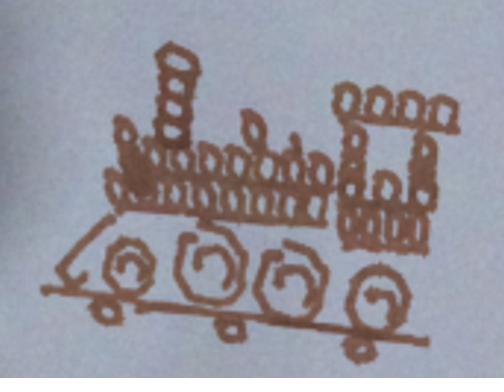

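Request:
{"name": "wait", "arguments": {
  "seconds": 0,
  "cameras": []
}}

Scene clock: 674.80 s.
left_arm: end_effector_position=(+0.2117, +0.4780, +0.2709) grip_measured=+1.000 grip_effort_nm=0.00 end_effector_quat_wxyz=(+0.696, -0.193, +0.663, +0.198) | right_arm: end_effector_position=(+0.5221, -0.1936, +0.1066) grip_measured=-0.633 grip_effort_nm=-0.85 end_effector_quat_wxyz=(+0.711, +0.133, +0.682, -0.109)
Joint names: [wrist pitch, wrist roll, shoulder, wrist yaw, elbow, waist]
Joint positions: left_arm=[0 -0.006 0.265 -0.007 0.312 0.544 0.094] | right_arm=[1.284 0.001 2.342 0.863 1.11 0.536 0.017]
Joint torques (N m): left_arm=[1.58 0.13 0.17 0.08 5.72 0.36] | right_arm=[1.51 0.06 -11.73 -0.07 6.12 0.12]
Heat: left arm: 41 °C; right arm: 44 °C.
Joint targets: left_arm=[0.000 0.001 0.249 0.000 0.300 0.550] | right_arm=[1.292 0.007 2.307 0.858 1.130 0.537]
Tool commands: left_gripper/opening=+1.0 right_gripper/opening=-1.0
grip_force (N): 50, 40
No camera images: "cameras" was empty.

Request:
{"name": "move", "arguments": {
  "target": [
    [0,0,0,0,0,0,1,0,0,0,0.04158,0,0.23403,-1],
    [0,0,0,0,0,0,1,0,0,0,0.04508,0,0.25426,-1],
    [0,0,0,0,0,0,1,0,0,0.02293,0.04508,0,0.25426,-1],
    [0,0,0,0,0,0,1,0,0,0.03957,0.04508,0,0.25426,-1]
  ],
  "speed": [0.8,0.06,0.3,0.06],
  "blend": [0.003,0.002,0.01,0],
  "cameras": []
}}

Scene clock: 679.00 s.
left_arm: end_effector_position=(+0.2117, +0.4780, +0.2709) grip_measured=+1.000 grip_effort_nm=0.00 end_effector_quat_wxyz=(+0.696, -0.193, +0.663, +0.198) | right_arm: end_effector_position=(+0.3653, -0.0021, +0.0853) grip_measured=-0.633 grip_effort_nm=-0.85 end_effector_quat_wxyz=(+0.707, +0.058, +0.703, -0.049)
Joint names: [wrist pitch, wrist roll, shoulder, wrist yaw, elbow, waist]
Joint positions: left_arm=[0 -0.006 0.265 -0.007 0.312 0.544 0.094] | right_arm=[1.285 0.001 2.383 1.234 1.11 1.099 0.017]
Joint torques (N m): left_arm=[1.58 0.11 -0.08 0.08 5.76 0.53] | right_arm=[1.33 0.06 -8.08 0.06 5.74 0.36]
Heat: left arm: 41 °C; right arm: 44 °C.
Joint targets: left_arm=[0.000 0.001 0.249 0.000 0.300 0.550] | right_arm=[1.292 0.007 2.395 1.240 1.130 1.103]
grip_force (N): 50, 40
move: done
No camera images: "cameras" was empty.

Request:
{"name": "move", "arguments": {
  "target": [
    [0,0,0,0,0,0,1,0,0,-0.0004,0.00018,0,-0.00585,-1],
    [0,0,0,0,0,0,1,0,0,-0.0004,0.00169,0,-0.0078,-1],
    [0,0,0,0,0,0,1,0,0,-0.0004,0.00294,0,-0.00955,-1],
    [0,0,0,0,0,0,1,0,0,-0.0004,-0.00024,0,-0.00955,-1],
    [0,0,0,0,0,0,1,0,0,-0.0004,-0.00128,0,-0.0132,-1],
    [0,0,0,0,0,0,1,0,0,-0.0004,-0.0038,0,-0.0167,-1],
    [0,0,0,0,0,0,1,0,0,-0.0004,-0.00641,0,-0.01814,-1],
    [0,0,0,0,0,0,1,0,0,-0.0004,-0.00641,0,-0.00852,-1],
    [0,0,0,0,0,0,1,0,0,-0.0004,-0.00766,0,-0.00677,-1],
    [0,0,0,0,0,0,1,0,0,-0.0004,-0.00448,0,-0.00677,-1],
    [0,0,0,0,0,0,1,0,0,-0.0004,-0.00344,0,-0.00313,-1],
    [0,0,0,0,0,0,1,0,0,-0.0004,-0.00092,0,0.00038,-1],
    [0,0,0,0,0,0,1,0,0,-0.0004,0.00169,0,0.00182,-1],
    [0,0,0,0,0,0,1,0,0,-0.0004,0.00479,0,0.00151,-1]
  ],
  "speed": [0.08,0.06,0.05,0.15,0.06,0.06,0.06,0.1,0.05,0.15,0.06,0.06,0.06,0.08],
  "blend": [0.001,0.001,0,0.001,0.002,0.002,0.001,0.001,0,0.001,0.002,0.002,0.002,0],
  "cameras": []
}}

Scene clock: 684.70 s.
left_arm: end_effector_position=(+0.2117, +0.4780, +0.2709) grip_measured=+1.000 grip_effort_nm=0.00 end_effector_quat_wxyz=(+0.696, -0.193, +0.663, +0.198) | right_arm: end_effector_position=(+0.3635, -0.0075, +0.0853) grip_measured=-0.633 grip_effort_nm=-0.85 end_effector_quat_wxyz=(+0.706, +0.070, +0.702, -0.061)
Joint names: [wrist pitch, wrist roll, shoulder, wrist yaw, elbow, waist]
Joint positions: left_arm=[0 -0.006 0.265 -0.007 0.312 0.544 0.094] | right_arm=[1.285 0.001 2.383 1.269 1.11 1.101 0.017]
Joint torques (N m): left_arm=[1.57 0.1 0.05 0.08 5.76 0.44] | right_arm=[1.3 0.06 -8.12 0.1 5.72 0.46]
Heat: left arm: 41 °C; right arm: 43 °C.
Joint targets: left_arm=[0.000 0.001 0.249 0.000 0.300 0.550] | right_arm=[1.292 0.007 2.394 1.281 1.130 1.107]
grip_force (N): 50, 40
move: done
No camera images: "cameras" was empty.

Request:
{"name": "move", "arguments": {
  "target": [
    [0,0,0,0,0,0,1,0,0,-0.038,0,0,0,-1],
    [0,0,0,0,0,0,1,0,0,-0.038,0.01468,0,-0.05025,-1],
    [0,0,0,0,0,0,1,0,0,-0.038,0.01818,0,-0.03005,-1],
    [0,0,0,0,0,0,1,0,0,-0.01533,0.01818,0,-0.03005,-1],
    [0,0,0,0,0,0,1,0,0,0.0013,0.01818,0,-0.03005,-1]
  ],
  "speed": [0.3,0.5,0.06,0.3,0.06],
  "blend": [0.01,0.003,0.002,0.01,0],
  "cameras": []
}}

Scene clock: 687.97 s.
left_arm: end_effector_position=(+0.2117, +0.4780, +0.2709) grip_measured=+1.000 grip_effort_nm=0.00 end_effector_quat_wxyz=(+0.696, -0.193, +0.663, +0.198) | right_arm: end_effector_position=(+0.3755, -0.0602, +0.0845) grip_measured=-0.633 grip_effort_nm=-0.85 end_effector_quat_wxyz=(+0.694, +0.149, +0.691, -0.140)
Joint names: [wrist pitch, wrist roll, shoulder, wrist yaw, elbow, waist]
Joint positions: left_arm=[0 -0.006 0.265 -0.007 0.312 0.544 0.094] | right_arm=[1.286 0.001 2.384 1.429 1.11 1.034 0.017]
Joint torques (N m): left_arm=[1.56 0.11 0.1 0.03 5.79 0.51] | right_arm=[1.2 0.06 -7.91 0.06 5.61 0.49]
Heat: left arm: 41 °C; right arm: 43 °C.
Joint targets: left_arm=[0.000 0.001 0.249 0.000 0.300 0.550] | right_arm=[1.292 0.007 2.397 1.435 1.130 1.040]
grip_force (N): 50, 40
move: done
No camera images: "cameras" was empty.

Request:
{"name": "move", "arguments": {
  "target": [
    [0,0,0,0,0,0,1,0,0,-0.001,0.0001,0,-0.00585,-1],
    [0,0,0,0,0,0,1,0,0,-0.001,0.00111,0,-0.00798,-1],
    [0,0,0,0,0,0,1,0,0,-0.001,0.00279,0,-0.01045,-1],
    [0,0,0,0,0,0,1,0,0,-0.001,-0.00039,0,-0.01045,-1],
    [0,0,0,0,0,0,1,0,0,-0.001,-0.0013,0,-0.01418,-1],
    [0,0,0,0,0,0,1,0,0,-0.001,-0.00356,0,-0.01755,-1],
    [0,0,0,0,0,0,1,0,0,-0.001,-0.00608,0,-0.01886,-1],
    [0,0,0,0,0,0,1,0,0,-0.001,-0.00608,0,-0.00924,-1],
    [0,0,0,0,0,0,1,0,0,-0.001,-0.00777,0,-0.00676,-1],
    [0,0,0,0,0,0,1,0,0,-0.001,-0.00458,0,-0.00676,-1],
    [0,0,0,0,0,0,1,0,0,-0.001,-0.00368,0,-0.00303,-1],
    [0,0,0,0,0,0,1,0,0,-0.001,-0.00141,0,0.00034,-1],
    [0,0,0,0,0,0,1,0,0,-0.001,0.00111,0,0.00165,-1],
    [0,0,0,0,0,0,1,0,0,-0.001,0.00111,0,-0.00798,-1],
    [0,0,0,0,0,0,1,0,0,-0.001,0.00421,0,-0.01117,-1]
  ],
  "speed": [0.08,0.06,0.05,0.15,0.06,0.06,0.06,0.1,0.05,0.15,0.06,0.06,0.06,0.1,0.08],
  "blend": [0.001,0.001,0,0.001,0.002,0.002,0.001,0.001,0,0.001,0.002,0.002,0.001,0.001,0],
  "cameras": []
}}

Scene clock: 693.53 s.
left_arm: end_effector_position=(+0.2117, +0.4780, +0.2709) grip_measured=+1.000 grip_effort_nm=0.00 end_effector_quat_wxyz=(+0.696, -0.193, +0.663, +0.198) | right_arm: end_effector_position=(+0.3764, -0.0692, +0.0845) grip_measured=-0.633 grip_effort_nm=-0.85 end_effector_quat_wxyz=(+0.691, +0.163, +0.688, -0.154)
Joint names: [wrist pitch, wrist roll, shoulder, wrist yaw, elbow, waist]
Joint positions: left_arm=[0 -0.006 0.265 -0.007 0.312 0.544 0.094] | right_arm=[1.286 0.001 2.384 1.458 1.11 1.022 0.017]
Joint torques (N m): left_arm=[1.59 0.1 0.09 0.05 5.61 0.47] | right_arm=[1.19 0.06 -8.05 0.12 5.59 -0.64]
Heat: left arm: 41 °C; right arm: 42 °C.
Joint targets: left_arm=[0.000 0.001 0.249 0.000 0.300 0.550] | right_arm=[1.292 0.007 2.395 1.471 1.130 1.015]
grip_force (N): 50, 40
move: done
No camera images: "cameras" was empty.

Request:
{"name": "move", "arguments": {
  "target": [
    [0,0,0,0,0,0,1,0,0,-0.038,0,0,0,-1],
    [0,0,0,0,0,0,1,0,0,-0.038,0,0,-0.31,-1]
  ],
  "speed": [0.3,0.8],
  "blend": [0.01,0],
  "cameras": ["cam_above"]
}}

Request:
{"name": "zoom_image", "arguments": {
  "camera": "cam_above",
  "region": [180, 180, 500, 420]
}}

Scene clock: 695.77 s.
left_arm: end_effector_position=(+0.2117, +0.4780, +0.2709) grip_measured=+1.000 grip_effort_nm=0.00 end_effector_quat_wxyz=(+0.696, -0.193, +0.663, +0.198) | right_arm: end_effector_position=(+0.4595, -0.3784, +0.1010) grip_measured=-0.633 grip_effort_nm=-0.85 end_effector_quat_wxyz=(+0.603, +0.403, +0.579, -0.373)
Joint names: [wrist pitch, wrist roll, shoulder, wrist yaw, elbow, waist]
Joint positions: left_arm=[0 -0.006 0.265 -0.007 0.312 0.544 0.094] | right_arm=[1.286 0.001 2.343 1.468 1.11 0.323 0.017]
Joint torques (N m): left_arm=[1.58 0.1 0.16 0.05 5.67 0.46] | right_arm=[1.17 0.06 -11.34 0.01 5.78 0.18]
Heat: left arm: 41 °C; right arm: 42 °C.
Joint targets: left_arm=[0.000 0.001 0.249 0.000 0.300 0.550] | right_arm=[1.292 0.007 2.310 1.471 1.130 0.326]
grip_force (N): 50, 40
move: done
Images, in order (width x height): cam_above 672x504.

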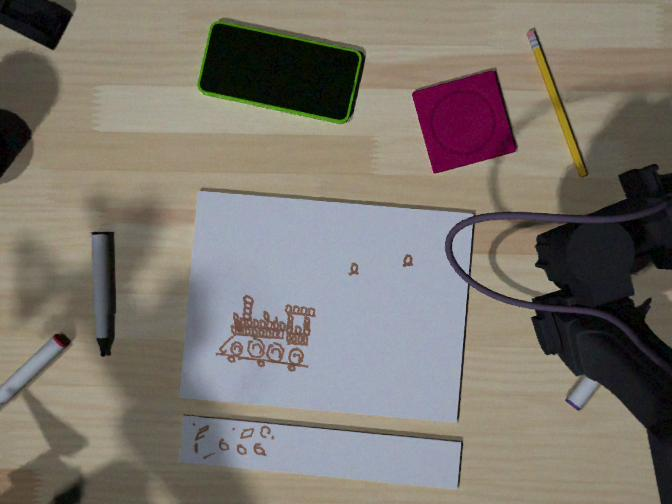

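Scaled by 1.575 from the camera's 672x504 image, which has a finer 960x720 frame.

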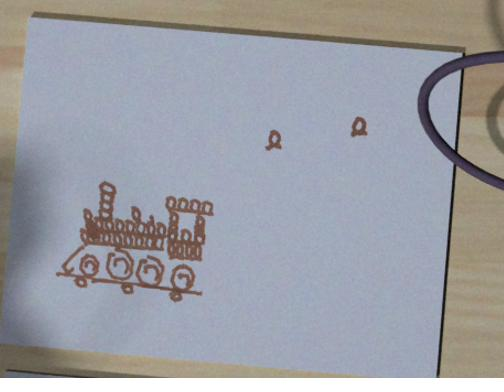

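Request:
{"name": "zoom_image", "arguments": {
  "camera": "cam_above",
  "region": [330, 245, 430, 285]
}}

Scaled by 5.040 from the camera's 672x504 image, which has a finer 960x720 frame.

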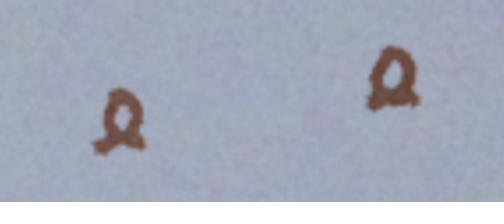

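Request:
{"name": "move", "arguments": {
  "target": [
    [0,0,0,0,0,0,1,0,0,0,0.00357,0,0.27797,-1],
    [0,0,0,0,0,0,1,0,0,0,0.00707,0,0.29817,-1],
    [0,0,0,0,0,0,1,0,0,0.02235,0.00707,0,0.29817,-1],
    [0,0,0,0,0,0,1,0,0,0.03853,0.00707,0,0.29817,-1]
  ],
  "speed": [0.8,0.06,0.3,0.06],
  "blend": [0.003,0.002,0.01,0],
  "cameras": []
}}

Scene clock: 699.40 s.
left_arm: end_effector_position=(+0.2117, +0.4780, +0.2709) grip_measured=+1.000 grip_effort_nm=0.00 end_effector_quat_wxyz=(+0.696, -0.193, +0.663, +0.198) | right_arm: end_effector_position=(+0.3805, -0.0946, +0.0842) grip_measured=-0.633 grip_effort_nm=-0.85 end_effector_quat_wxyz=(+0.681, +0.199, +0.678, -0.190)
Joint names: [wrist pitch, wrist roll, shoulder, wrist yaw, elbow, waist]
Joint positions: left_arm=[0 -0.006 0.265 -0.007 0.312 0.544 0.094] | right_arm=[1.286 0.001 2.384 1.525 1.11 0.984 0.017]
Joint torques (N m): left_arm=[1.58 0.09 0.14 0.01 5.78 0.53] | right_arm=[1.15 0.06 -7.98 0.07 5.56 0.39]
Heat: left arm: 41 °C; right arm: 42 °C.
Joint targets: left_arm=[0.000 0.001 0.249 0.000 0.300 0.550] | right_arm=[1.292 0.007 2.396 1.531 1.130 0.989]
grip_force (N): 50, 40
move: done
No camera images: "cameras" was empty.


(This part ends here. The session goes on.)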